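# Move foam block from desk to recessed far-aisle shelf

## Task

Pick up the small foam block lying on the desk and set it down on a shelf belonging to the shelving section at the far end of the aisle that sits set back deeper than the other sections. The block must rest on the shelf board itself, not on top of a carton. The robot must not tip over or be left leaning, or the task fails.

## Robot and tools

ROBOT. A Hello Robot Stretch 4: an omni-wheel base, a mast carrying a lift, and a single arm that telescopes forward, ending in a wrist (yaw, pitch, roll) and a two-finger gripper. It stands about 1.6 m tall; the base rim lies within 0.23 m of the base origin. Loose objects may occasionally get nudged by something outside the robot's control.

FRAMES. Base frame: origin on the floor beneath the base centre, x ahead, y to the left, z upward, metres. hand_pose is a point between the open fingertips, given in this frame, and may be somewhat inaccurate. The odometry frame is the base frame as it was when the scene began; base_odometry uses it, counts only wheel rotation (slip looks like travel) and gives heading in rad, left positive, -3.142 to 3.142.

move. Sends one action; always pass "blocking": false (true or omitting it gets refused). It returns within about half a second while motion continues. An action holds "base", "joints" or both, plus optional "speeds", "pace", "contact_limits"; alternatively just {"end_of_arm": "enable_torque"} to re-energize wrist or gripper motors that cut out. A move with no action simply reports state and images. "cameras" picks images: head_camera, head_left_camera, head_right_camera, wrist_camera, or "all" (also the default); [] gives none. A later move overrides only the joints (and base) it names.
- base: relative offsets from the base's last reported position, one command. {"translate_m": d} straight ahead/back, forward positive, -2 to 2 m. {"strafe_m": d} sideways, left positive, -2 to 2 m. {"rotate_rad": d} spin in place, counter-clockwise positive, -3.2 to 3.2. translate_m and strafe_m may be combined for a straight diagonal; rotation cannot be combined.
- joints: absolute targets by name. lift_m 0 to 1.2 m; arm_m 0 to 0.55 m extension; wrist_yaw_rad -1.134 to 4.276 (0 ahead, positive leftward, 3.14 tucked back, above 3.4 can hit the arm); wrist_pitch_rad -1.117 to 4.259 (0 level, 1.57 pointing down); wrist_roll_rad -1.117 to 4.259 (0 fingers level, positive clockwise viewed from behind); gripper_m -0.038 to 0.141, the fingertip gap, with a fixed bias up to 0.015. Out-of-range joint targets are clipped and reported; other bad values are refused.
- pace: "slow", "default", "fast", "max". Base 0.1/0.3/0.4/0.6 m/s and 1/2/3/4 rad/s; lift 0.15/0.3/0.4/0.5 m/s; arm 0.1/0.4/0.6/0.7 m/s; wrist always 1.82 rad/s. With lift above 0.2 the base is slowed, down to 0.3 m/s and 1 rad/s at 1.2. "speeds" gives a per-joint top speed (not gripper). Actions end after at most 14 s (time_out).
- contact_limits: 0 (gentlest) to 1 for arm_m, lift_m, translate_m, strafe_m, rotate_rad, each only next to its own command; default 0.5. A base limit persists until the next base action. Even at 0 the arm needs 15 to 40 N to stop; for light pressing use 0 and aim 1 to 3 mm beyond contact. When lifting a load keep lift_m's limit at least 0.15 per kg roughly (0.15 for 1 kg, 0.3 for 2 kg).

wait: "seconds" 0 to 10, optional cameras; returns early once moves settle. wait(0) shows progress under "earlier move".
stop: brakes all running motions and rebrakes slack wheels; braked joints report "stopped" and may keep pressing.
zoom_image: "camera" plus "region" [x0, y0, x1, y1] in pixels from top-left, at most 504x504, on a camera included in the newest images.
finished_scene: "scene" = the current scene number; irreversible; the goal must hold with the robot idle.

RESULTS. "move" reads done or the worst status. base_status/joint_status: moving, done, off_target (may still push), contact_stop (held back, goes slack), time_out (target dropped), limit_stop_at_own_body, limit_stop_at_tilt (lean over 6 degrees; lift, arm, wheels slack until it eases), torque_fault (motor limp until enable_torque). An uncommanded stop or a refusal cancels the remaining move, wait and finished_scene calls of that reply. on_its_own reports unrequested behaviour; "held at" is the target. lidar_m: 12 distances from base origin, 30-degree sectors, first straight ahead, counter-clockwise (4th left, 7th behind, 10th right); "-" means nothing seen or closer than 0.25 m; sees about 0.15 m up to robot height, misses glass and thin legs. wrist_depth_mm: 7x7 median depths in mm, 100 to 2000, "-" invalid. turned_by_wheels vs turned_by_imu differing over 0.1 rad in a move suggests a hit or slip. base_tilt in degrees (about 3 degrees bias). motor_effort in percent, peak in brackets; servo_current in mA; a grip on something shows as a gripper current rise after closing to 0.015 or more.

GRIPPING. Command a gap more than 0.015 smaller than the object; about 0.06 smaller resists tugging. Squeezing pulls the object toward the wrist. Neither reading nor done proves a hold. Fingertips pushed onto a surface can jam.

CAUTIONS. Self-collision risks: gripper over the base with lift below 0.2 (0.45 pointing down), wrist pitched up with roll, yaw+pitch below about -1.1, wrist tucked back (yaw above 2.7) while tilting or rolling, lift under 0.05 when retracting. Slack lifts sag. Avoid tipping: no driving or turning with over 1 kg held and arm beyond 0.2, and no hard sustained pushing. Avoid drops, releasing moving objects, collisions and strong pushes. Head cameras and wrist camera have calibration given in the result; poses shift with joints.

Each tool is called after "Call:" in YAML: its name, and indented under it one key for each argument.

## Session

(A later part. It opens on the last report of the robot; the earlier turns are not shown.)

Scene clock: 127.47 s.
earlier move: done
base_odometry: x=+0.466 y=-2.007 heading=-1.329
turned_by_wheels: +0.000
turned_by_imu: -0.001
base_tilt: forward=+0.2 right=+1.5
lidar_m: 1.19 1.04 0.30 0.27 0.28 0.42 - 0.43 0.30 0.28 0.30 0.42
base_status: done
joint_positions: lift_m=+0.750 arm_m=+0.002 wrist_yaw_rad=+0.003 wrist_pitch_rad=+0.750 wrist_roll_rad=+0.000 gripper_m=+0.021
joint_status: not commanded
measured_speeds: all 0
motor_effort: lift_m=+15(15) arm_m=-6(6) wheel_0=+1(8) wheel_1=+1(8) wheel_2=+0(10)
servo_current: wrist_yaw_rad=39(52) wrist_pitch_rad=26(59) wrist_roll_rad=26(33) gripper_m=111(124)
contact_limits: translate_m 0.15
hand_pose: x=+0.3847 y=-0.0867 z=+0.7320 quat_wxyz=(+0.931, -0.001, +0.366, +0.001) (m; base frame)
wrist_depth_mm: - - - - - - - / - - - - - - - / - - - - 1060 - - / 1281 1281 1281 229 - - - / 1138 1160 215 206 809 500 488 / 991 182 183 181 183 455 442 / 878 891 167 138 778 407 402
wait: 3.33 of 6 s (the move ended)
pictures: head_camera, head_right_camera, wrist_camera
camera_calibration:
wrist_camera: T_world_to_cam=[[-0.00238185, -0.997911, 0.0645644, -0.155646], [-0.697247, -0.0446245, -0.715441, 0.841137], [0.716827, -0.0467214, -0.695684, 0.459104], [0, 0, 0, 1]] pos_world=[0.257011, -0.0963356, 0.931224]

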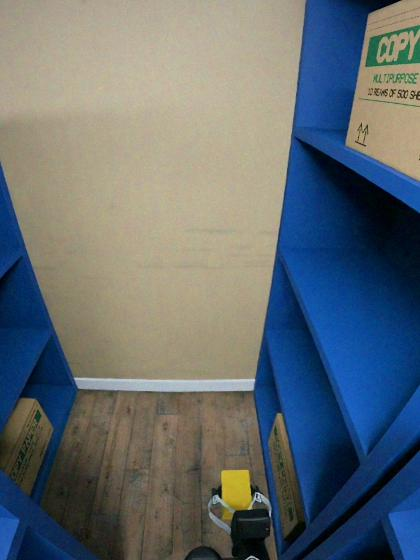

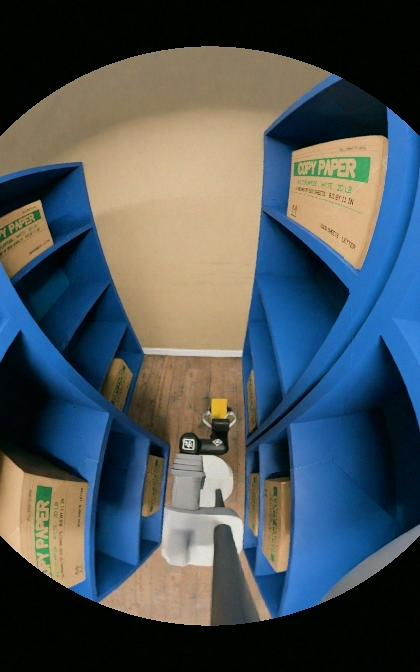

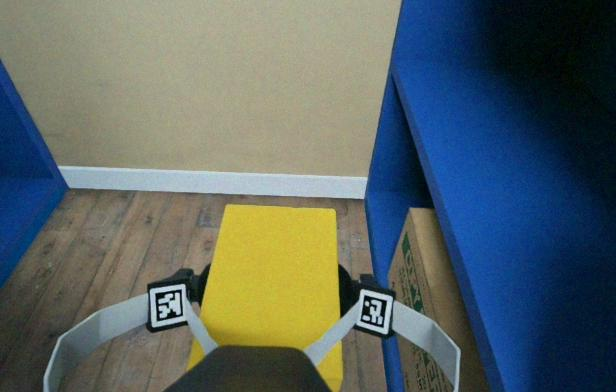

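Identical layout; repeat.

Call:
move:
  base: {"translate_m": 0.67, "strafe_m": -0.005}
  contact_limits: {"translate_m": 0.15}
  blocking: false
  cameras: []

Call:
wait:
  seconds: 6
  cameras: ["wrist_camera"]

Call:
move:
  base: {"rotate_rad": 1.575}
  contact_limits: {"rotate_rad": 0.2}
  pace: "slow"
  blocking: false
  cameras: []

Call:
wait:
  seconds: 6
  cameras: ["head_camera", "wrist_camera"]

Scene clock: 134.73 s.
move: moving
base_odometry: x=+0.473 y=-2.039 heading=-1.329
turned_by_wheels: +0.000
turned_by_imu: -0.001
base_tilt: forward=+0.4 right=+1.4
lidar_m: 1.15 1.05 0.29 0.27 0.29 0.40 - 0.42 0.29 0.27 0.28 0.42
base_status: translate_m moving; strafe_m moving
joint_positions: lift_m=+0.750 arm_m=+0.002 wrist_yaw_rad=+0.003 wrist_pitch_rad=+0.750 wrist_roll_rad=+0.000 gripper_m=+0.021
joint_status: not commanded
measured_speeds: translate_m=+0.124 strafe_m=-0.002 rotate_rad=-0.003 lift_m=+0.000 arm_m=+0.000 wrist_yaw_rad=+0.000 wrist_pitch_rad=+0.000 wrist_roll_rad=+0.000
motor_effort: lift_m=+15(15) arm_m=-6(6) wheel_0=+5(8) wheel_1=+4(7) wheel_2=-9(9)
servo_current: wrist_yaw_rad=33(46) wrist_pitch_rad=46(46) wrist_roll_rad=26(33) gripper_m=111(117)
contact_limits: translate_m 0.15
hand_pose: x=+0.3847 y=-0.0867 z=+0.7320 quat_wxyz=(+0.931, -0.001, +0.366, +0.001) (m; base frame)
wrist_depth_mm: - - - - - - - / - - - - - - - / 1160 - - - 1042 - - / 1229 1281 1255 224 798 - - / 1118 1138 216 206 778 488 492 / 1008 181 183 181 183 449 442 / 878 891 167 137 759 399 404
pictures: none
No camera images: "cameras" was empty.

Scene clock: 137.97 s.
earlier move: done
base_odometry: x=+0.622 y=-2.659 heading=-1.329
turned_by_wheels: +0.000
turned_by_imu: -0.001
base_tilt: forward=+0.3 right=+1.3
lidar_m: 0.51 0.54 0.74 0.70 0.56 0.48 1.22 0.42 0.28 0.26 0.28 0.42
base_status: done
joint_positions: lift_m=+0.750 arm_m=+0.002 wrist_yaw_rad=+0.003 wrist_pitch_rad=+0.750 wrist_roll_rad=+0.000 gripper_m=+0.021
joint_status: not commanded
measured_speeds: all 0
motor_effort: lift_m=+15(15) arm_m=-6(6) wheel_0=+2(8) wheel_1=+2(7) wheel_2=+0(11)
servo_current: wrist_yaw_rad=39(46) wrist_pitch_rad=33(52) wrist_roll_rad=26(33) gripper_m=117(124)
contact_limits: translate_m 0.15
hand_pose: x=+0.3847 y=-0.0867 z=+0.7320 quat_wxyz=(+0.931, -0.001, +0.366, +0.001) (m; base frame)
wrist_depth_mm: 294 289 287 287 287 285 289 / 324 322 322 320 320 317 307 / 366 366 364 362 359 357 320 / 424 421 404 402 413 402 336 / - 462 208 206 452 427 394 / - 177 183 182 182 445 442 / - - 159 138 654 410 402
wait: 3.23 of 6 s (the move ended)
pictures: wrist_camera
camera_calibration:
wrist_camera: T_world_to_cam=[[-0.00238185, -0.997911, 0.0645644, -0.155646], [-0.697247, -0.0446245, -0.715441, 0.841137], [0.716827, -0.0467214, -0.695684, 0.459104], [0, 0, 0, 1]] pos_world=[0.257011, -0.0963356, 0.931224]

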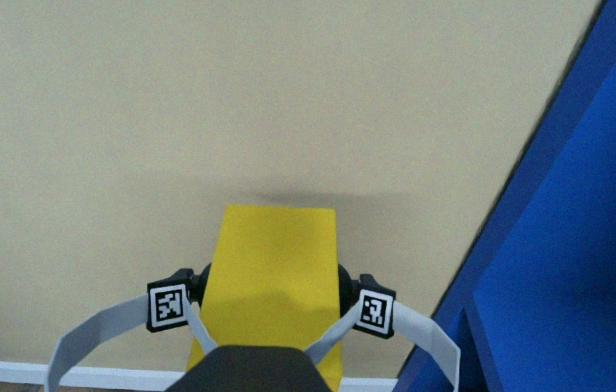

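Scene clock: 138.47 s.
move: moving
base_odometry: x=+0.622 y=-2.659 heading=-1.199
turned_by_wheels: +0.130
turned_by_imu: +0.128
base_tilt: forward=+0.5 right=+1.5
lidar_m: 0.52 0.56 0.75 0.72 0.49 0.48 0.82 0.39 0.28 0.26 0.32 0.49
base_status: rotate_rad moving
joint_positions: lift_m=+0.750 arm_m=+0.002 wrist_yaw_rad=+0.003 wrist_pitch_rad=+0.750 wrist_roll_rad=+0.000 gripper_m=+0.021
joint_status: not commanded
measured_speeds: translate_m=+0.003 strafe_m=+0.001 rotate_rad=+0.496 lift_m=+0.000 arm_m=+0.000 wrist_yaw_rad=+0.000 wrist_pitch_rad=+0.000 wrist_roll_rad=+0.000
motor_effort: lift_m=+15(15) arm_m=-6(6) wheel_0=-5(7) wheel_1=-5(5) wheel_2=-5(6)
servo_current: wrist_yaw_rad=39(46) wrist_pitch_rad=39(46) wrist_roll_rad=26(33) gripper_m=111(117)
contact_limits: rotate_rad 0.2
hand_pose: x=+0.3847 y=-0.0867 z=+0.7320 quat_wxyz=(+0.931, -0.001, +0.366, +0.001) (m; base frame)
wrist_depth_mm: 306 297 287 281 273 267 264 / 342 332 322 312 306 294 290 / 392 379 368 353 345 330 325 / 452 439 413 389 394 377 357 / - - 203 206 445 436 375 / - 177 183 181 182 455 415 / 866 866 160 137 - 504 402
pictures: none
No camera images: "cameras" was empty.

Scene clock: 140.83 s.
earlier move: done
base_odometry: x=+0.622 y=-2.659 heading=+0.246
turned_by_wheels: +1.445
turned_by_imu: +1.426
base_tilt: forward=+0.4 right=+1.4
lidar_m: 0.72 0.56 0.47 1.15 0.43 0.30 0.28 0.30 0.40 0.52 0.54 0.75
base_status: done
joint_positions: lift_m=+0.750 arm_m=+0.002 wrist_yaw_rad=+0.003 wrist_pitch_rad=+0.750 wrist_roll_rad=+0.000 gripper_m=+0.021
joint_status: not commanded
measured_speeds: all 0
motor_effort: lift_m=+15(15) arm_m=-6(6) wheel_0=-5(7) wheel_1=-1(6) wheel_2=-3(7)
servo_current: wrist_yaw_rad=39(46) wrist_pitch_rad=39(52) wrist_roll_rad=20(33) gripper_m=104(117)
contact_limits: rotate_rad 0.2
hand_pose: x=+0.3847 y=-0.0867 z=+0.7320 quat_wxyz=(+0.931, -0.001, +0.366, +0.001) (m; base frame)
wrist_depth_mm: - - - - - - - / - 741 768 759 - 778 - / 654 661 668 668 683 691 621 / - - 820 842 - 661 - / - - 216 206 - 831 - / - 178 183 181 182 - - / - 891 167 137 917 854 -
wait: 2.37 of 6 s (the move ended)
pictures: head_camera, wrist_camera
camera_calibration:
wrist_camera: T_world_to_cam=[[-0.00238185, -0.997911, 0.0645644, -0.155646], [-0.697247, -0.0446245, -0.715441, 0.841137], [0.716827, -0.0467214, -0.695684, 0.459104], [0, 0, 0, 1]] pos_world=[0.257011, -0.0963356, 0.931224]

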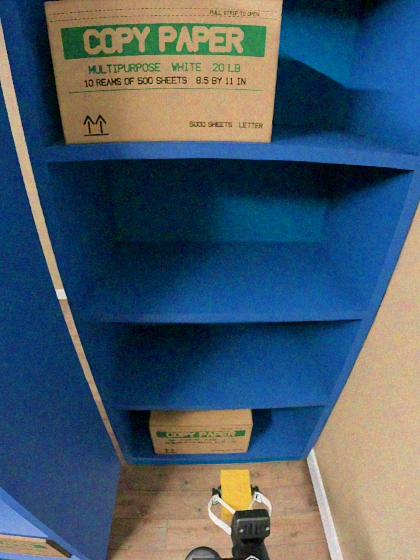

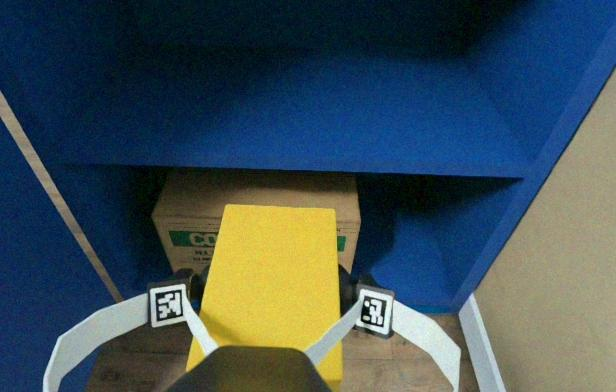

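Same as before; same placement sequence.

Call:
move:
  joints: {"lift_m": 0.62}
  base: {"translate_m": 0.2}
  contact_limits: {"translate_m": 0.15, "lift_m": 0.3}
  blocking: false
  cameras: []

Call:
wait:
  seconds: 5
  cameras: ["wrist_camera"]

Call:
move:
  joints: {"arm_m": 0.32}
  contact_limits: {"arm_m": 0.1}
  blocking: false
  cameras: []

Call:
wait:
  seconds: 4
  cameras: []

Call:
move:
  joints: {"lift_m": 0.586}
  contact_limits: {"lift_m": 0.05}
  pace: "slow"
  blocking: false
  cameras: []

Call:
wait:
  seconds: 3
  cameras: ["head_camera","wrist_camera"]

Scene clock: 215.13 s.
move: moving
base_odometry: x=+0.653 y=-2.651 heading=+0.246
turned_by_wheels: +0.000
turned_by_imu: -0.001
base_tilt: forward=+0.3 right=+1.4
lidar_m: 0.69 0.54 0.46 1.06 0.48 0.33 0.30 0.33 0.43 0.51 0.54 0.73
base_status: translate_m moving
joint_positions: lift_m=+0.711 arm_m=+0.002 wrist_yaw_rad=+0.003 wrist_pitch_rad=+0.750 wrist_roll_rad=+0.000 gripper_m=+0.021
joint_status: lift_m moving
measured_speeds: translate_m=+0.123 strafe_m=+0.000 rotate_rad=-0.005 lift_m=-0.149 arm_m=+0.000 wrist_yaw_rad=+0.000 wrist_pitch_rad=+0.000 wrist_roll_rad=+0.000
motor_effort: lift_m=+14(15) arm_m=-6(6) wheel_0=+6(6) wheel_1=+6(6) wheel_2=-9(9)
servo_current: wrist_yaw_rad=46(46) wrist_pitch_rad=46(52) wrist_roll_rad=26(33) gripper_m=111(117)
contact_limits: lift_m 0.3; translate_m 0.15
hand_pose: x=+0.3847 y=-0.0867 z=+0.6929 quat_wxyz=(+0.931, -0.001, +0.366, +0.001) (m; base frame)
wrist_depth_mm: - - - - - - - / - 741 741 732 741 759 - / 621 621 609 621 627 640 609 / - 778 798 798 - - - / - 798 216 206 - 798 - / - 177 184 181 181 - - / - 866 166 137 878 854 -
pictures: none
No camera images: "cameras" was empty.

Scene clock: 216.70 s.
earlier move: done
base_odometry: x=+0.815 y=-2.610 heading=+0.246
turned_by_wheels: +0.000
turned_by_imu: +0.000
base_tilt: forward=+0.5 right=+1.5
lidar_m: 0.52 0.55 0.40 0.38 0.69 0.51 0.47 0.49 0.54 0.50 0.55 0.58
base_status: done
joint_positions: lift_m=+0.620 arm_m=+0.002 wrist_yaw_rad=+0.003 wrist_pitch_rad=+0.750 wrist_roll_rad=+0.000 gripper_m=+0.021
joint_status: all done
measured_speeds: all 0
motor_effort: lift_m=+14(16) arm_m=-6(6) wheel_0=+3(7) wheel_1=+1(7) wheel_2=-1(10)
servo_current: wrist_yaw_rad=33(46) wrist_pitch_rad=33(52) wrist_roll_rad=26(33) gripper_m=104(117)
contact_limits: lift_m 0.3; translate_m 0.15
hand_pose: x=+0.3847 y=-0.0867 z=+0.6021 quat_wxyz=(+0.931, -0.001, +0.366, +0.001) (m; base frame)
wrist_depth_mm: - 699 715 707 699 707 - / 530 539 544 554 564 580 559 / 436 439 445 452 455 462 473 / 418 603 415 415 415 415 421 / - 564 216 206 - - - / - 179 183 182 181 - 609 / 135 750 163 138 768 759 -
wait: 1.57 of 5 s (the move ended)
pictures: wrist_camera
camera_calibration:
wrist_camera: T_world_to_cam=[[-0.00238185, -0.997911, 0.0645644, -0.147253], [-0.697247, -0.0446245, -0.715441, 0.74813], [0.716827, -0.0467214, -0.695684, 0.368665], [0, 0, 0, 1]] pos_world=[0.257011, -0.0963356, 0.801224]

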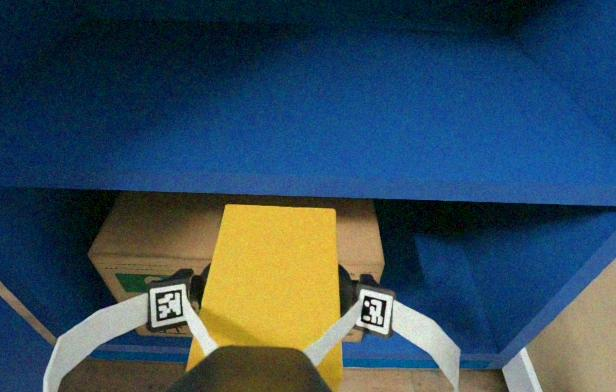

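Scene clock: 217.20 s.
move: moving
base_odometry: x=+0.815 y=-2.610 heading=+0.246
turned_by_wheels: +0.000
turned_by_imu: +0.000
base_tilt: forward=+0.3 right=+1.3
lidar_m: 0.53 0.55 0.40 0.41 0.73 0.51 0.48 0.51 0.55 0.51 0.55 0.53
base_status: not commanded
joint_positions: lift_m=+0.620 arm_m=+0.054 wrist_yaw_rad=+0.003 wrist_pitch_rad=+0.750 wrist_roll_rad=+0.000 gripper_m=+0.021
joint_status: arm_m moving
measured_speeds: translate_m=+0.000 strafe_m=+0.000 rotate_rad=+0.000 lift_m=+0.000 arm_m=+0.198 wrist_yaw_rad=+0.000 wrist_pitch_rad=+0.000 wrist_roll_rad=+0.000
motor_effort: lift_m=+14(15) arm_m=+8(9) wheel_0=+3(3) wheel_1=+1(1) wheel_2=-1(1)
servo_current: wrist_yaw_rad=46(46) wrist_pitch_rad=52(52) wrist_roll_rad=26(33) gripper_m=111(111)
contact_limits: arm_m 0.1; lift_m 0.3; translate_m 0.15
hand_pose: x=+0.4367 y=-0.0867 z=+0.6021 quat_wxyz=(+0.931, -0.001, +0.366, +0.001) (m; base frame)
wrist_depth_mm: - 661 668 676 683 676 - / 535 539 544 549 559 574 535 / 436 439 442 449 459 466 473 / 377 382 387 382 389 392 394 / - 554 216 206 - - - / - 182 183 181 182 - - / 135 683 163 138 - 683 -
pictures: none
No camera images: "cameras" was empty.

Scene clock: 218.77 s.
earlier move: done
base_odometry: x=+0.815 y=-2.610 heading=+0.246
turned_by_wheels: +0.000
turned_by_imu: +0.000
base_tilt: forward=+0.5 right=+1.3
lidar_m: 0.51 0.55 0.38 0.40 0.73 0.50 0.48 0.49 0.55 0.52 0.56 0.55
base_status: not commanded
joint_positions: lift_m=+0.620 arm_m=+0.320 wrist_yaw_rad=+0.003 wrist_pitch_rad=+0.750 wrist_roll_rad=+0.000 gripper_m=+0.021
joint_status: all done
measured_speeds: all 0
motor_effort: lift_m=+14(15) arm_m=+7(12) wheel_0=+3(3) wheel_1=+1(1) wheel_2=-1(1)
servo_current: wrist_yaw_rad=39(46) wrist_pitch_rad=33(52) wrist_roll_rad=26(33) gripper_m=111(117)
contact_limits: arm_m 0.1; lift_m 0.3; translate_m 0.15
hand_pose: x=+0.7020 y=-0.0867 z=+0.6021 quat_wxyz=(+0.931, -0.001, +0.366, +0.001) (m; base frame)
wrist_depth_mm: 427 430 427 427 427 424 427 / 480 480 480 477 473 469 473 / 430 436 439 449 455 466 473 / 364 368 375 377 384 387 392 / 317 320 216 207 332 334 338 / 277 181 183 181 185 294 296 / 247 251 167 138 259 254 268
wait: 1.57 of 4 s (the move ended)
pictures: none
No camera images: "cameras" was empty.

Scene clock: 219.27 s.
move: moving
base_odometry: x=+0.815 y=-2.610 heading=+0.246
turned_by_wheels: +0.000
turned_by_imu: +0.000
base_tilt: forward=+0.3 right=+1.3
lidar_m: 0.52 0.55 0.40 0.39 0.72 0.50 0.48 0.50 0.54 0.51 0.56 0.55
base_status: not commanded
joint_positions: lift_m=+0.596 arm_m=+0.320 wrist_yaw_rad=+0.003 wrist_pitch_rad=+0.750 wrist_roll_rad=+0.000 gripper_m=+0.021
joint_status: lift_m moving
measured_speeds: translate_m=+0.000 strafe_m=+0.000 rotate_rad=+0.000 lift_m=-0.066 arm_m=+0.000 wrist_yaw_rad=+0.000 wrist_pitch_rad=+0.000 wrist_roll_rad=+0.000
motor_effort: lift_m=+15(15) arm_m=+7(7) wheel_0=+3(3) wheel_1=+1(1) wheel_2=-1(1)
servo_current: wrist_yaw_rad=33(46) wrist_pitch_rad=33(52) wrist_roll_rad=26(33) gripper_m=111(117)
contact_limits: arm_m 0.1; lift_m 0.05; translate_m 0.15
hand_pose: x=+0.7020 y=-0.0867 z=+0.5779 quat_wxyz=(+0.931, -0.001, +0.366, +0.001) (m; base frame)
wrist_depth_mm: 430 430 430 430 424 424 427 / 459 462 466 466 469 473 466 / 394 399 404 410 415 421 430 / 332 334 342 345 349 355 359 / 289 293 216 206 301 303 306 / 254 183 183 181 185 267 268 / 224 229 167 137 236 233 245
pictures: none
No camera images: "cameras" was empty.

Scene clock: 219.87 s.
earlier move: done
base_odometry: x=+0.815 y=-2.610 heading=+0.246
turned_by_wheels: +0.000
turned_by_imu: +0.000
base_tilt: forward=+0.4 right=+1.3
lidar_m: 0.51 0.55 0.39 0.37 0.70 0.49 0.47 0.49 0.54 0.52 0.54 0.52
base_status: not commanded
joint_positions: lift_m=+0.586 arm_m=+0.320 wrist_yaw_rad=+0.003 wrist_pitch_rad=+0.750 wrist_roll_rad=+0.000 gripper_m=+0.021
joint_status: all done
measured_speeds: all 0
motor_effort: lift_m=+14(15) arm_m=+7(7) wheel_0=+3(3) wheel_1=+1(1) wheel_2=-1(1)
servo_current: wrist_yaw_rad=46(46) wrist_pitch_rad=39(52) wrist_roll_rad=26(33) gripper_m=111(117)
contact_limits: arm_m 0.1; lift_m 0.05; translate_m 0.15
hand_pose: x=+0.7020 y=-0.0867 z=+0.5681 quat_wxyz=(+0.931, -0.001, +0.366, +0.001) (m; base frame)
wrist_depth_mm: 430 427 430 427 427 421 427 / 455 459 455 455 466 462 466 / 375 379 384 389 397 404 410 / 317 320 324 329 334 338 343 / 274 277 216 207 287 290 294 / 243 183 183 181 185 255 257 / 216 218 166 137 225 222 233
wait: 0.60 of 3 s (the move ended)
pictures: head_camera, wrist_camera
camera_calibration:
wrist_camera: T_world_to_cam=[[-0.00238185, -0.997911, 0.0645644, -0.144302], [-0.697247, -0.0446245, -0.715441, 0.945041], [0.716827, -0.0467214, -0.695684, 0.117562], [0, 0, 0, 1]] pos_world=[0.574311, -0.0963356, 0.767224]

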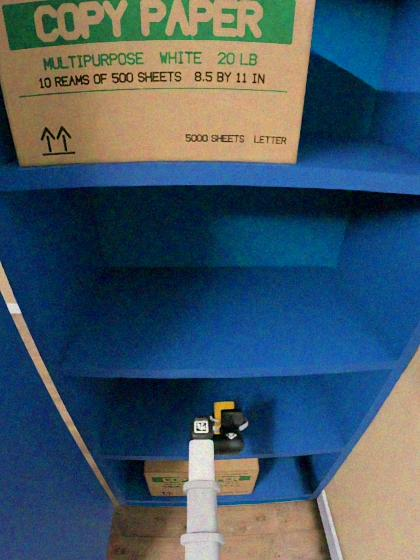

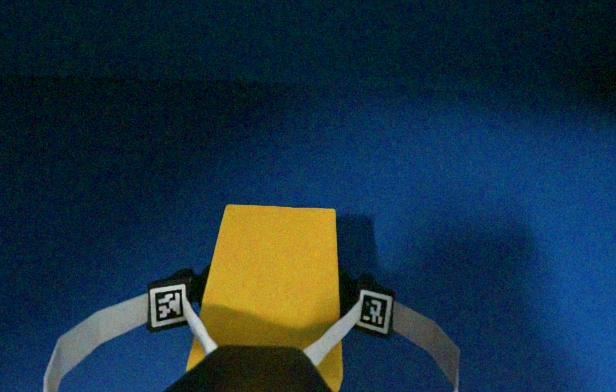

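Call:
move:
  joints: {"lift_m": 0.578}
  contact_limits: {"lift_m": 0}
  pace: "slow"
  blocking: false
  cameras: []

Call:
wait:
  seconds: 2
  cameras: ["wrist_camera"]

Call:
move:
  joints: {"lift_m": 0.574}
  contact_limits: {"lift_m": 0}
  pace: "slow"
  blocking: false
  cameras: []

Call:
wait:
  seconds: 2
  cameras: ["wrist_camera"]

Scene clock: 227.03 s.
move: moving
base_odometry: x=+0.815 y=-2.610 heading=+0.246
turned_by_wheels: +0.000
turned_by_imu: -0.001
base_tilt: forward=+0.4 right=+1.6
lidar_m: 0.53 0.56 0.38 0.39 0.72 0.50 0.47 0.49 0.54 0.52 0.54 0.56
base_status: not commanded
joint_positions: lift_m=+0.578 arm_m=+0.320 wrist_yaw_rad=+0.003 wrist_pitch_rad=+0.750 wrist_roll_rad=+0.000 gripper_m=+0.021
joint_status: lift_m moving
measured_speeds: all 0
motor_effort: lift_m=+14(16) arm_m=+7(7) wheel_0=+3(3) wheel_1=+1(1) wheel_2=-1(1)
servo_current: wrist_yaw_rad=33(46) wrist_pitch_rad=26(52) wrist_roll_rad=26(33) gripper_m=117(117)
contact_limits: arm_m 0.1; lift_m 0; translate_m 0.15
hand_pose: x=+0.7020 y=-0.0867 z=+0.5601 quat_wxyz=(+0.931, -0.001, +0.366, +0.001) (m; base frame)
wrist_depth_mm: 430 430 430 427 427 427 430 / 442 445 455 459 455 462 459 / 362 366 370 377 379 389 394 / 307 310 314 317 322 327 330 / 265 268 215 206 277 281 283 / 234 182 183 181 185 246 247 / 208 208 166 137 217 213 225
pictures: none
No camera images: "cameras" was empty.

Scene clock: 227.23 s.
earlier move: done
base_odometry: x=+0.815 y=-2.610 heading=+0.246
turned_by_wheels: +0.000
turned_by_imu: +0.000
base_tilt: forward=+0.4 right=+1.3
lidar_m: 0.52 0.55 0.38 0.42 0.73 0.51 0.47 0.50 0.53 0.53 0.54 0.54
base_status: not commanded
joint_positions: lift_m=+0.578 arm_m=+0.320 wrist_yaw_rad=+0.003 wrist_pitch_rad=+0.750 wrist_roll_rad=+0.000 gripper_m=+0.021
joint_status: all done
measured_speeds: all 0
motor_effort: lift_m=+14(16) arm_m=+7(7) wheel_0=+3(3) wheel_1=+1(1) wheel_2=-1(1)
servo_current: wrist_yaw_rad=39(46) wrist_pitch_rad=46(52) wrist_roll_rad=33(33) gripper_m=104(117)
contact_limits: arm_m 0.1; lift_m 0; translate_m 0.15
hand_pose: x=+0.7020 y=-0.0867 z=+0.5601 quat_wxyz=(+0.931, -0.001, +0.366, +0.001) (m; base frame)
wrist_depth_mm: 430 430 430 430 430 424 427 / 442 445 452 455 455 459 459 / 362 364 370 377 382 389 397 / 307 310 314 317 320 325 329 / 265 270 216 206 277 281 283 / 235 183 183 181 185 248 248 / 208 208 167 137 218 213 224
wait: 0.20 of 2 s (the move ended)
pictures: wrist_camera
camera_calibration:
wrist_camera: T_world_to_cam=[[-0.00238185, -0.997911, 0.0645644, -0.143785], [-0.697247, -0.0446245, -0.715441, 0.939318], [0.716827, -0.0467214, -0.695684, 0.111997], [0, 0, 0, 1]] pos_world=[0.574311, -0.0963356, 0.759224]

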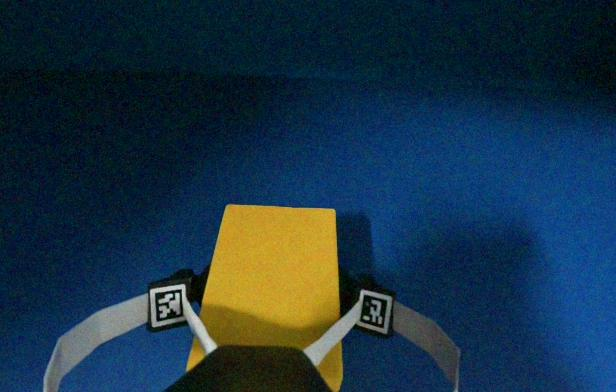

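Scene clock: 227.73 s.
move: moving
base_odometry: x=+0.815 y=-2.610 heading=+0.246
turned_by_wheels: +0.000
turned_by_imu: +0.000
base_tilt: forward=+0.4 right=+1.4
lidar_m: 0.52 0.54 0.39 0.41 0.71 0.51 0.48 0.51 0.56 0.52 0.53 0.56
base_status: not commanded
joint_positions: lift_m=+0.574 arm_m=+0.320 wrist_yaw_rad=+0.003 wrist_pitch_rad=+0.750 wrist_roll_rad=+0.000 gripper_m=+0.021
joint_status: lift_m moving
measured_speeds: all 0
motor_effort: lift_m=+15(15) arm_m=+7(7) wheel_0=+3(3) wheel_1=+1(1) wheel_2=-1(1)
servo_current: wrist_yaw_rad=33(39) wrist_pitch_rad=39(52) wrist_roll_rad=26(33) gripper_m=111(111)
contact_limits: arm_m 0.1; lift_m 0; translate_m 0.15
hand_pose: x=+0.7020 y=-0.0867 z=+0.5561 quat_wxyz=(+0.931, -0.001, +0.366, +0.001) (m; base frame)
wrist_depth_mm: 430 427 427 427 427 427 427 / 433 439 445 452 455 455 459 / 353 357 364 370 377 379 389 / 301 304 307 314 315 320 325 / 259 263 215 206 272 277 278 / 230 182 183 181 185 243 243 / 204 204 166 137 213 210 220
pictures: none
No camera images: "cameras" was empty.

Scene clock: 227.80 s.
earlier move: done
base_odometry: x=+0.815 y=-2.610 heading=+0.246
turned_by_wheels: +0.000
turned_by_imu: +0.000
base_tilt: forward=+0.2 right=+1.4
lidar_m: 0.52 0.53 0.39 0.42 0.72 0.51 0.48 0.49 0.53 0.51 0.55 0.55
base_status: not commanded
joint_positions: lift_m=+0.574 arm_m=+0.320 wrist_yaw_rad=+0.003 wrist_pitch_rad=+0.750 wrist_roll_rad=+0.000 gripper_m=+0.021
joint_status: all done
measured_speeds: all 0
motor_effort: lift_m=+14(15) arm_m=+7(7) wheel_0=+3(3) wheel_1=+1(1) wheel_2=-1(1)
servo_current: wrist_yaw_rad=39(39) wrist_pitch_rad=20(52) wrist_roll_rad=33(33) gripper_m=117(117)
contact_limits: arm_m 0.1; lift_m 0; translate_m 0.15
hand_pose: x=+0.7020 y=-0.0867 z=+0.5561 quat_wxyz=(+0.931, -0.001, +0.366, +0.001) (m; base frame)
wrist_depth_mm: 430 430 427 430 430 427 430 / 436 439 445 452 455 452 459 / 355 357 364 370 377 379 389 / 301 303 309 312 315 322 325 / 260 265 216 206 272 274 278 / 230 183 183 181 185 241 244 / 204 204 167 137 213 210 220
wait: 0.07 of 2 s (the move ended)
pictures: wrist_camera
camera_calibration:
wrist_camera: T_world_to_cam=[[-0.00238185, -0.997911, 0.0645644, -0.143533], [-0.697247, -0.0446245, -0.715441, 0.936527], [0.716827, -0.0467214, -0.695684, 0.109284], [0, 0, 0, 1]] pos_world=[0.574311, -0.0963356, 0.755324]

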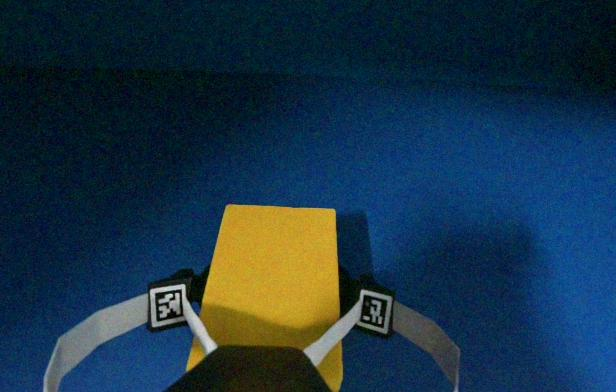

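Call:
move:
  joints: {"lift_m":0.568}
  pace: "slow"
  contact_limits: {"lift_m":0}
  blocking: false
  cameras: []

Call:
wait:
  seconds: 1
  cameras: ["wrist_camera"]

Call:
move:
  joints: {"lift_m":0.562}
  pace: "slow"
  contact_limits: {"lift_m":0}
  blocking: false
  cameras: []

Call:
wait:
  seconds: 1
  cameras: ["wrist_camera"]

Scene clock: 239.90 s.
move: moving
base_odometry: x=+0.815 y=-2.610 heading=+0.246
turned_by_wheels: +0.000
turned_by_imu: -0.001
base_tilt: forward=+0.5 right=+1.3
lidar_m: 0.53 0.55 0.38 0.41 0.72 0.51 0.48 0.51 0.55 0.52 0.53 0.56
base_status: not commanded
joint_positions: lift_m=+0.569 arm_m=+0.320 wrist_yaw_rad=+0.003 wrist_pitch_rad=+0.750 wrist_roll_rad=+0.000 gripper_m=+0.021
joint_status: lift_m moving
measured_speeds: all 0
motor_effort: lift_m=+10(13) arm_m=+7(7) wheel_0=+3(3) wheel_1=+1(1) wheel_2=-1(1)
servo_current: wrist_yaw_rad=39(46) wrist_pitch_rad=46(52) wrist_roll_rad=26(39) gripper_m=98(117)
contact_limits: arm_m 0.1; lift_m 0; translate_m 0.15
hand_pose: x=+0.7020 y=-0.0867 z=+0.5503 quat_wxyz=(+0.931, -0.001, +0.366, +0.001) (m; base frame)
wrist_depth_mm: 433 427 427 430 427 424 430 / 439 442 455 455 452 462 462 / 355 362 366 370 379 387 394 / 301 304 309 314 317 320 327 / 259 265 214 206 272 276 278 / 229 183 182 180 186 241 242 / 200 202 165 153 212 208 220
pictures: none
No camera images: "cameras" was empty.

Scene clock: 240.03 s.
earlier move: done
base_odometry: x=+0.815 y=-2.610 heading=+0.246
turned_by_wheels: +0.000
turned_by_imu: +0.000
base_tilt: forward=+0.3 right=+1.4
lidar_m: 0.52 0.51 0.39 0.39 0.74 0.51 0.47 0.49 0.54 0.52 0.52 0.55
base_status: not commanded
joint_positions: lift_m=+0.569 arm_m=+0.320 wrist_yaw_rad=+0.003 wrist_pitch_rad=+0.750 wrist_roll_rad=+0.000 gripper_m=+0.021
joint_status: all done
measured_speeds: all 0
motor_effort: lift_m=+12(13) arm_m=+7(7) wheel_0=+3(3) wheel_1=+1(1) wheel_2=-1(1)
servo_current: wrist_yaw_rad=33(46) wrist_pitch_rad=46(52) wrist_roll_rad=20(39) gripper_m=111(117)
contact_limits: arm_m 0.1; lift_m 0; translate_m 0.15
hand_pose: x=+0.7020 y=-0.0867 z=+0.5503 quat_wxyz=(+0.931, -0.001, +0.366, +0.001) (m; base frame)
wrist_depth_mm: 433 424 424 424 427 424 427 / 442 445 455 459 455 459 459 / 357 362 366 375 379 384 392 / 301 304 309 312 319 320 327 / 259 263 214 206 273 276 278 / 229 184 182 180 186 241 242 / 200 203 165 152 213 209 220
wait: 0.13 of 1 s (the move ended)
pictures: wrist_camera
camera_calibration:
wrist_camera: T_world_to_cam=[[-0.00238185, -0.997911, 0.0645644, -0.143153], [-0.697247, -0.0446245, -0.715441, 0.932306], [0.716827, -0.0467214, -0.695684, 0.105179], [0, 0, 0, 1]] pos_world=[0.574311, -0.0963356, 0.749424]

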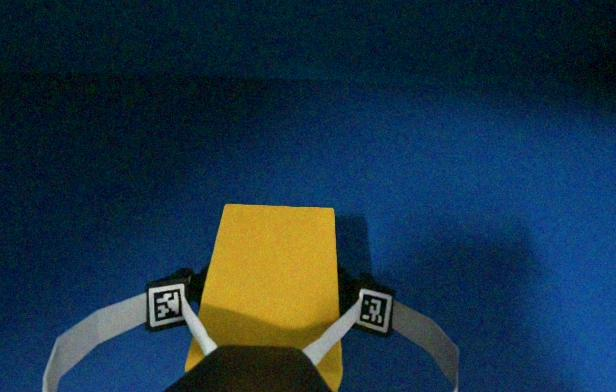

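Scene clock: 240.53 s.
move: moving
base_odometry: x=+0.815 y=-2.610 heading=+0.246
turned_by_wheels: +0.000
turned_by_imu: +0.000
base_tilt: forward=+0.3 right=+1.4
lidar_m: 0.52 0.53 0.38 0.39 0.71 0.51 0.49 0.50 0.55 0.52 0.53 0.55
base_status: not commanded
joint_positions: lift_m=+0.563 arm_m=+0.320 wrist_yaw_rad=+0.003 wrist_pitch_rad=+0.748 wrist_roll_rad=+0.000 gripper_m=+0.021
joint_status: lift_m moving
measured_speeds: all 0
motor_effort: lift_m=+10(13) arm_m=+7(7) wheel_0=+3(3) wheel_1=+1(1) wheel_2=-1(1)
servo_current: wrist_yaw_rad=33(46) wrist_pitch_rad=39(65) wrist_roll_rad=20(33) gripper_m=91(111)
contact_limits: arm_m 0.1; lift_m 0; translate_m 0.15
hand_pose: x=+0.7024 y=-0.0867 z=+0.5450 quat_wxyz=(+0.931, -0.001, +0.365, +0.001) (m; base frame)
wrist_depth_mm: 430 424 424 427 424 421 433 / 445 449 452 452 459 462 462 / 357 364 368 377 382 392 397 / 303 306 309 312 317 322 327 / 259 263 213 204 272 274 278 / 228 183 180 178 187 240 241 / 201 204 164 154 210 207 218
pictures: none
No camera images: "cameras" was empty.

Scene clock: 240.67 s.
earlier move: done
base_odometry: x=+0.815 y=-2.610 heading=+0.246
turned_by_wheels: +0.000
turned_by_imu: +0.000
base_tilt: forward=+0.4 right=+1.3
lidar_m: 0.52 0.53 0.39 0.40 0.70 0.53 0.49 0.48 0.55 0.51 0.54 0.56
base_status: not commanded
joint_positions: lift_m=+0.563 arm_m=+0.320 wrist_yaw_rad=+0.003 wrist_pitch_rad=+0.748 wrist_roll_rad=+0.000 gripper_m=+0.021
joint_status: all done
measured_speeds: all 0
motor_effort: lift_m=+9(13) arm_m=+6(7) wheel_0=+3(3) wheel_1=+1(1) wheel_2=-1(1)
servo_current: wrist_yaw_rad=39(46) wrist_pitch_rad=46(65) wrist_roll_rad=26(33) gripper_m=98(111)
contact_limits: arm_m 0.1; lift_m 0; translate_m 0.15
hand_pose: x=+0.7024 y=-0.0867 z=+0.5450 quat_wxyz=(+0.931, -0.001, +0.365, +0.001) (m; base frame)
wrist_depth_mm: 430 424 424 427 427 424 433 / 445 452 452 455 459 462 462 / 359 364 368 377 384 389 397 / 303 306 307 314 319 322 327 / 260 264 213 205 272 276 278 / 228 183 181 178 187 240 241 / 201 204 164 154 211 207 217
wait: 0.13 of 1 s (the move ended)
pictures: wrist_camera
camera_calibration:
wrist_camera: T_world_to_cam=[[-0.00249869, -0.997911, 0.0645589, -0.142726], [-0.69598, -0.0446219, -0.716674, 0.928559], [0.718057, -0.0467224, -0.694414, 0.0997], [0, 0, 0, 1]] pos_world=[0.574311, -0.0963356, 0.743921]

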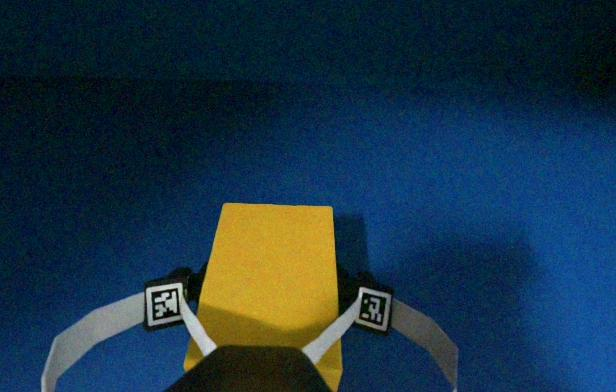

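Call:
move:
  joints: {"gripper_m":0.13}
  pace: "slow"
  blocking: false
  cameras: []

Call:
wait:
  seconds: 4
  cameras: ["wrist_camera"]

Call:
move:
  joints: {"lift_m":0.67}
  pace: "slow"
  contact_limits: {"lift_m":0.2}
  blocking: false
  cameras: []

Call:
wait:
  seconds: 3
  cameras: ["wrist_camera"]

Scene clock: 252.77 s.
move: moving
base_odometry: x=+0.815 y=-2.610 heading=+0.246
turned_by_wheels: +0.000
turned_by_imu: -0.001
base_tilt: forward=+0.2 right=+1.5
lidar_m: 0.51 0.54 0.38 0.38 0.73 0.52 0.48 0.51 0.54 0.50 0.56 0.55
base_status: not commanded
joint_positions: lift_m=+0.563 arm_m=+0.320 wrist_yaw_rad=+0.003 wrist_pitch_rad=+0.747 wrist_roll_rad=+0.000 gripper_m=+0.031
joint_status: gripper_m moving
measured_speeds: translate_m=+0.000 strafe_m=+0.000 rotate_rad=+0.000 lift_m=+0.000 arm_m=+0.000 wrist_yaw_rad=-0.002 wrist_pitch_rad=-0.002 wrist_roll_rad=+0.000
motor_effort: lift_m=+9(9) arm_m=+6(7) wheel_0=+3(3) wheel_1=+1(1) wheel_2=-1(1)
servo_current: wrist_yaw_rad=46(46) wrist_pitch_rad=52(52) wrist_roll_rad=26(33) gripper_m=59(98)
contact_limits: arm_m 0.1; lift_m 0; translate_m 0.15
hand_pose: x=+0.7025 y=-0.0868 z=+0.5451 quat_wxyz=(+0.931, -0.001, +0.365, +0.001) (m; base frame)
wrist_depth_mm: 427 424 424 424 424 424 433 / 452 449 452 452 459 459 462 / 364 366 373 379 387 394 399 / 306 309 310 317 320 324 329 / 262 264 213 206 273 277 279 / 229 220 181 180 187 242 242 / 206 202 165 145 211 213 219
pictures: none
No camera images: "cameras" was empty.

Scene clock: 256.77 s.
earlier move: done
base_odometry: x=+0.815 y=-2.610 heading=+0.246
turned_by_wheels: +0.000
turned_by_imu: -0.001
base_tilt: forward=+0.2 right=+1.3
lidar_m: 0.52 0.54 0.39 0.40 0.72 0.51 0.47 0.48 0.55 0.50 0.54 0.56
base_status: not commanded
joint_positions: lift_m=+0.563 arm_m=+0.320 wrist_yaw_rad=+0.003 wrist_pitch_rad=+0.746 wrist_roll_rad=+0.000 gripper_m=+0.130
joint_status: all done
measured_speeds: all 0
motor_effort: lift_m=+9(9) arm_m=+7(7) wheel_0=+3(3) wheel_1=+1(1) wheel_2=-1(1)
servo_current: wrist_yaw_rad=33(46) wrist_pitch_rad=52(59) wrist_roll_rad=26(39) gripper_m=39(104)
contact_limits: arm_m 0.1; lift_m 0; translate_m 0.15
hand_pose: x=+0.7026 y=-0.0868 z=+0.5453 quat_wxyz=(+0.931, +0.000, +0.365, +0.001) (m; base frame)
wrist_depth_mm: 427 424 424 424 427 424 430 / 449 449 455 455 462 462 466 / 362 368 375 379 387 394 402 / 306 309 312 317 322 325 330 / 260 266 216 206 274 277 279 / 229 221 182 183 199 241 242 / 207 201 165 - 211 213 220
wait: 4.00 s; at rest by 3.97 s
pictures: wrist_camera
camera_calibration:
wrist_camera: T_world_to_cam=[[-0.00309801, -0.997915, 0.0644746, -0.142425], [-0.694776, -0.0442239, -0.717866, 0.928788], [0.71922, -0.0470193, -0.69319, 0.0982274], [0, 0, 0, 1]] pos_world=[0.574211, -0.0964347, 0.744018]

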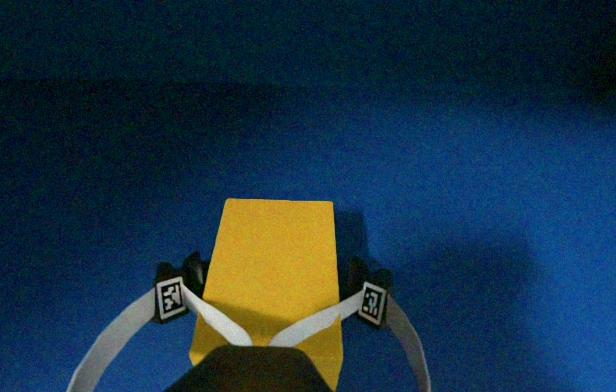

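Scene clock: 257.27 s.
move: moving
base_odometry: x=+0.815 y=-2.610 heading=+0.246
turned_by_wheels: +0.000
turned_by_imu: +0.000
base_tilt: forward=+0.3 right=+1.4
lidar_m: 0.51 0.55 0.39 0.41 0.71 0.49 0.46 0.51 0.53 0.51 0.54 0.56
base_status: not commanded
joint_positions: lift_m=+0.588 arm_m=+0.320 wrist_yaw_rad=+0.003 wrist_pitch_rad=+0.749 wrist_roll_rad=+0.000 gripper_m=+0.130
joint_status: lift_m moving
measured_speeds: translate_m=+0.000 strafe_m=+0.000 rotate_rad=+0.000 lift_m=+0.099 arm_m=+0.000 wrist_yaw_rad=+0.000 wrist_pitch_rad=+0.000 wrist_roll_rad=+0.000
motor_effort: lift_m=+24(26) arm_m=+6(7) wheel_0=+3(3) wheel_1=+1(1) wheel_2=-1(1)
servo_current: wrist_yaw_rad=39(46) wrist_pitch_rad=46(52) wrist_roll_rad=26(33) gripper_m=39(59)
contact_limits: arm_m 0.1; lift_m 0.2; translate_m 0.15
hand_pose: x=+0.7021 y=-0.0869 z=+0.5695 quat_wxyz=(+0.931, +0.000, +0.366, +0.001) (m; base frame)
wrist_depth_mm: 427 430 430 430 427 427 430 / 452 459 455 459 462 462 462 / 370 375 379 387 392 402 407 / 314 319 320 327 330 336 338 / 272 276 264 219 285 289 290 / 240 232 194 192 216 253 254 / 215 216 178 133 223 225 231
pictures: none
No camera images: "cameras" was empty.

Scene clock: 258.53 s.
earlier move: done
base_odometry: x=+0.815 y=-2.610 heading=+0.246
turned_by_wheels: +0.000
turned_by_imu: +0.000
base_tilt: forward=+0.4 right=+1.4
lidar_m: 0.52 0.55 0.39 0.40 0.73 0.52 0.47 0.50 0.55 0.51 0.55 0.55
base_status: not commanded
joint_positions: lift_m=+0.670 arm_m=+0.320 wrist_yaw_rad=+0.003 wrist_pitch_rad=+0.749 wrist_roll_rad=+0.000 gripper_m=+0.130
joint_status: all done
measured_speeds: all 0
motor_effort: lift_m=+24(29) arm_m=+6(7) wheel_0=+3(3) wheel_1=+1(1) wheel_2=-1(1)
servo_current: wrist_yaw_rad=39(46) wrist_pitch_rad=33(52) wrist_roll_rad=26(39) gripper_m=39(59)
contact_limits: arm_m 0.1; lift_m 0.2; translate_m 0.15
hand_pose: x=+0.7021 y=-0.0869 z=+0.6514 quat_wxyz=(+0.931, +0.000, +0.366, +0.001) (m; base frame)
wrist_depth_mm: 430 430 430 427 424 424 427 / 480 480 480 480 477 469 473 / 512 517 517 517 525 521 521 / 433 436 445 449 459 462 466 / 375 382 387 387 392 397 402 / 330 320 300 287 216 349 351 / 297 300 307 - 309 310 319
wait: 1.27 of 3 s (the move ended)
pictures: wrist_camera
camera_calibration:
wrist_camera: T_world_to_cam=[[-0.00289699, -0.997914, 0.064487, -0.149418], [-0.697006, -0.0442263, -0.7157, 1.00468], [0.717059, -0.0470212, -0.695425, 0.175197], [0, 0, 0, 1]] pos_world=[0.574212, -0.0964347, 0.850523]

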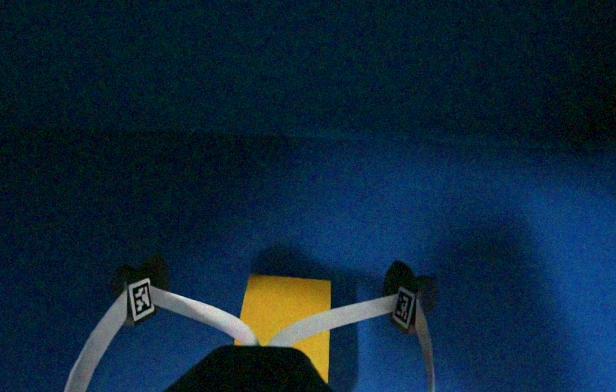

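Call:
move:
  joints: {"arm_m":0.05}
  blocking: false
  cameras: []

Call:
wait:
  seconds: 3
  cameras: ["wrist_camera","head_camera"]

Scene clock: 265.97 s.
move: moving
base_odometry: x=+0.815 y=-2.610 heading=+0.246
turned_by_wheels: +0.000
turned_by_imu: -0.001
base_tilt: forward=+0.3 right=+1.3
lidar_m: 0.50 0.52 0.39 0.40 0.71 0.49 0.48 0.50 0.52 0.52 0.55 0.56
base_status: not commanded
joint_positions: lift_m=+0.670 arm_m=+0.268 wrist_yaw_rad=+0.003 wrist_pitch_rad=+0.749 wrist_roll_rad=+0.000 gripper_m=+0.130
joint_status: arm_m moving
measured_speeds: translate_m=+0.000 strafe_m=+0.000 rotate_rad=+0.000 lift_m=+0.000 arm_m=-0.198 wrist_yaw_rad=+0.000 wrist_pitch_rad=+0.000 wrist_roll_rad=+0.000
motor_effort: lift_m=+24(24) arm_m=-8(10) wheel_0=+3(3) wheel_1=+1(1) wheel_2=-1(1)
servo_current: wrist_yaw_rad=33(46) wrist_pitch_rad=39(52) wrist_roll_rad=33(33) gripper_m=46(52)
contact_limits: lift_m 0.2; translate_m 0.15
hand_pose: x=+0.6501 y=-0.0869 z=+0.6514 quat_wxyz=(+0.931, +0.000, +0.366, +0.001) (m; base frame)
wrist_depth_mm: 480 469 473 469 469 466 473 / 525 525 525 530 521 521 517 / 508 521 525 535 544 549 549 / 436 436 445 449 455 462 469 / 375 382 382 334 394 397 402 / 332 320 300 293 216 347 351 / 297 298 301 - 309 309 317
pictures: none
No camera images: "cameras" was empty.

Scene clock: 267.40 s.
earlier move: done
base_odometry: x=+0.815 y=-2.610 heading=+0.246
turned_by_wheels: +0.000
turned_by_imu: +0.000
base_tilt: forward=+0.2 right=+1.4
lidar_m: 0.52 0.55 0.39 0.38 0.73 0.50 0.45 0.49 0.55 0.51 0.53 0.54
base_status: not commanded
joint_positions: lift_m=+0.670 arm_m=+0.050 wrist_yaw_rad=+0.003 wrist_pitch_rad=+0.749 wrist_roll_rad=+0.000 gripper_m=+0.130
joint_status: all done
measured_speeds: all 0
motor_effort: lift_m=+24(24) arm_m=-7(10) wheel_0=+3(3) wheel_1=+1(1) wheel_2=-1(1)
servo_current: wrist_yaw_rad=39(46) wrist_pitch_rad=33(52) wrist_roll_rad=26(39) gripper_m=39(52)
contact_limits: lift_m 0.2; translate_m 0.15
hand_pose: x=+0.4325 y=-0.0869 z=+0.6514 quat_wxyz=(+0.931, +0.000, +0.366, +0.001) (m; base frame)
wrist_depth_mm: - 691 691 691 691 691 - / 603 640 647 654 668 676 - / 517 517 535 484 539 554 539 / 439 442 445 452 459 462 469 / 407 407 421 424 421 421 427 / - 195 564 564 203 - - / - 668 634 - - - -
wait: 1.43 of 3 s (the move ended)
pictures: head_camera, wrist_camera
camera_calibration:
wrist_camera: T_world_to_cam=[[-0.00289125, -0.997915, 0.064484, -0.150198], [-0.697108, -0.0442216, -0.715601, 0.816788], [0.716961, -0.0470213, -0.695526, 0.368561], [0, 0, 0, 1]] pos_world=[0.304712, -0.0964347, 0.850524]

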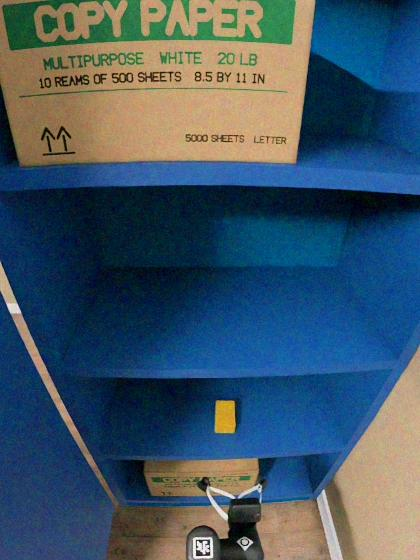

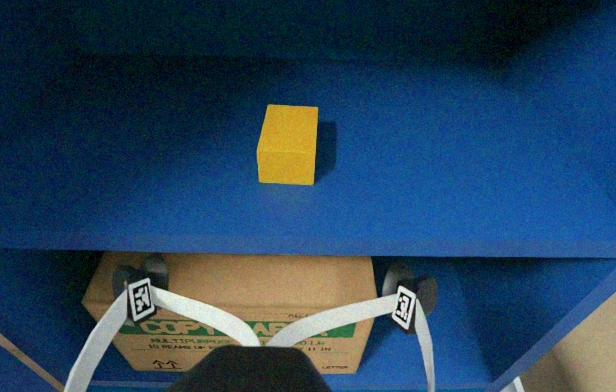

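Resting on the shelf.

Call:
finished_scene:
  scene: 2

The scene is finished: the task was done.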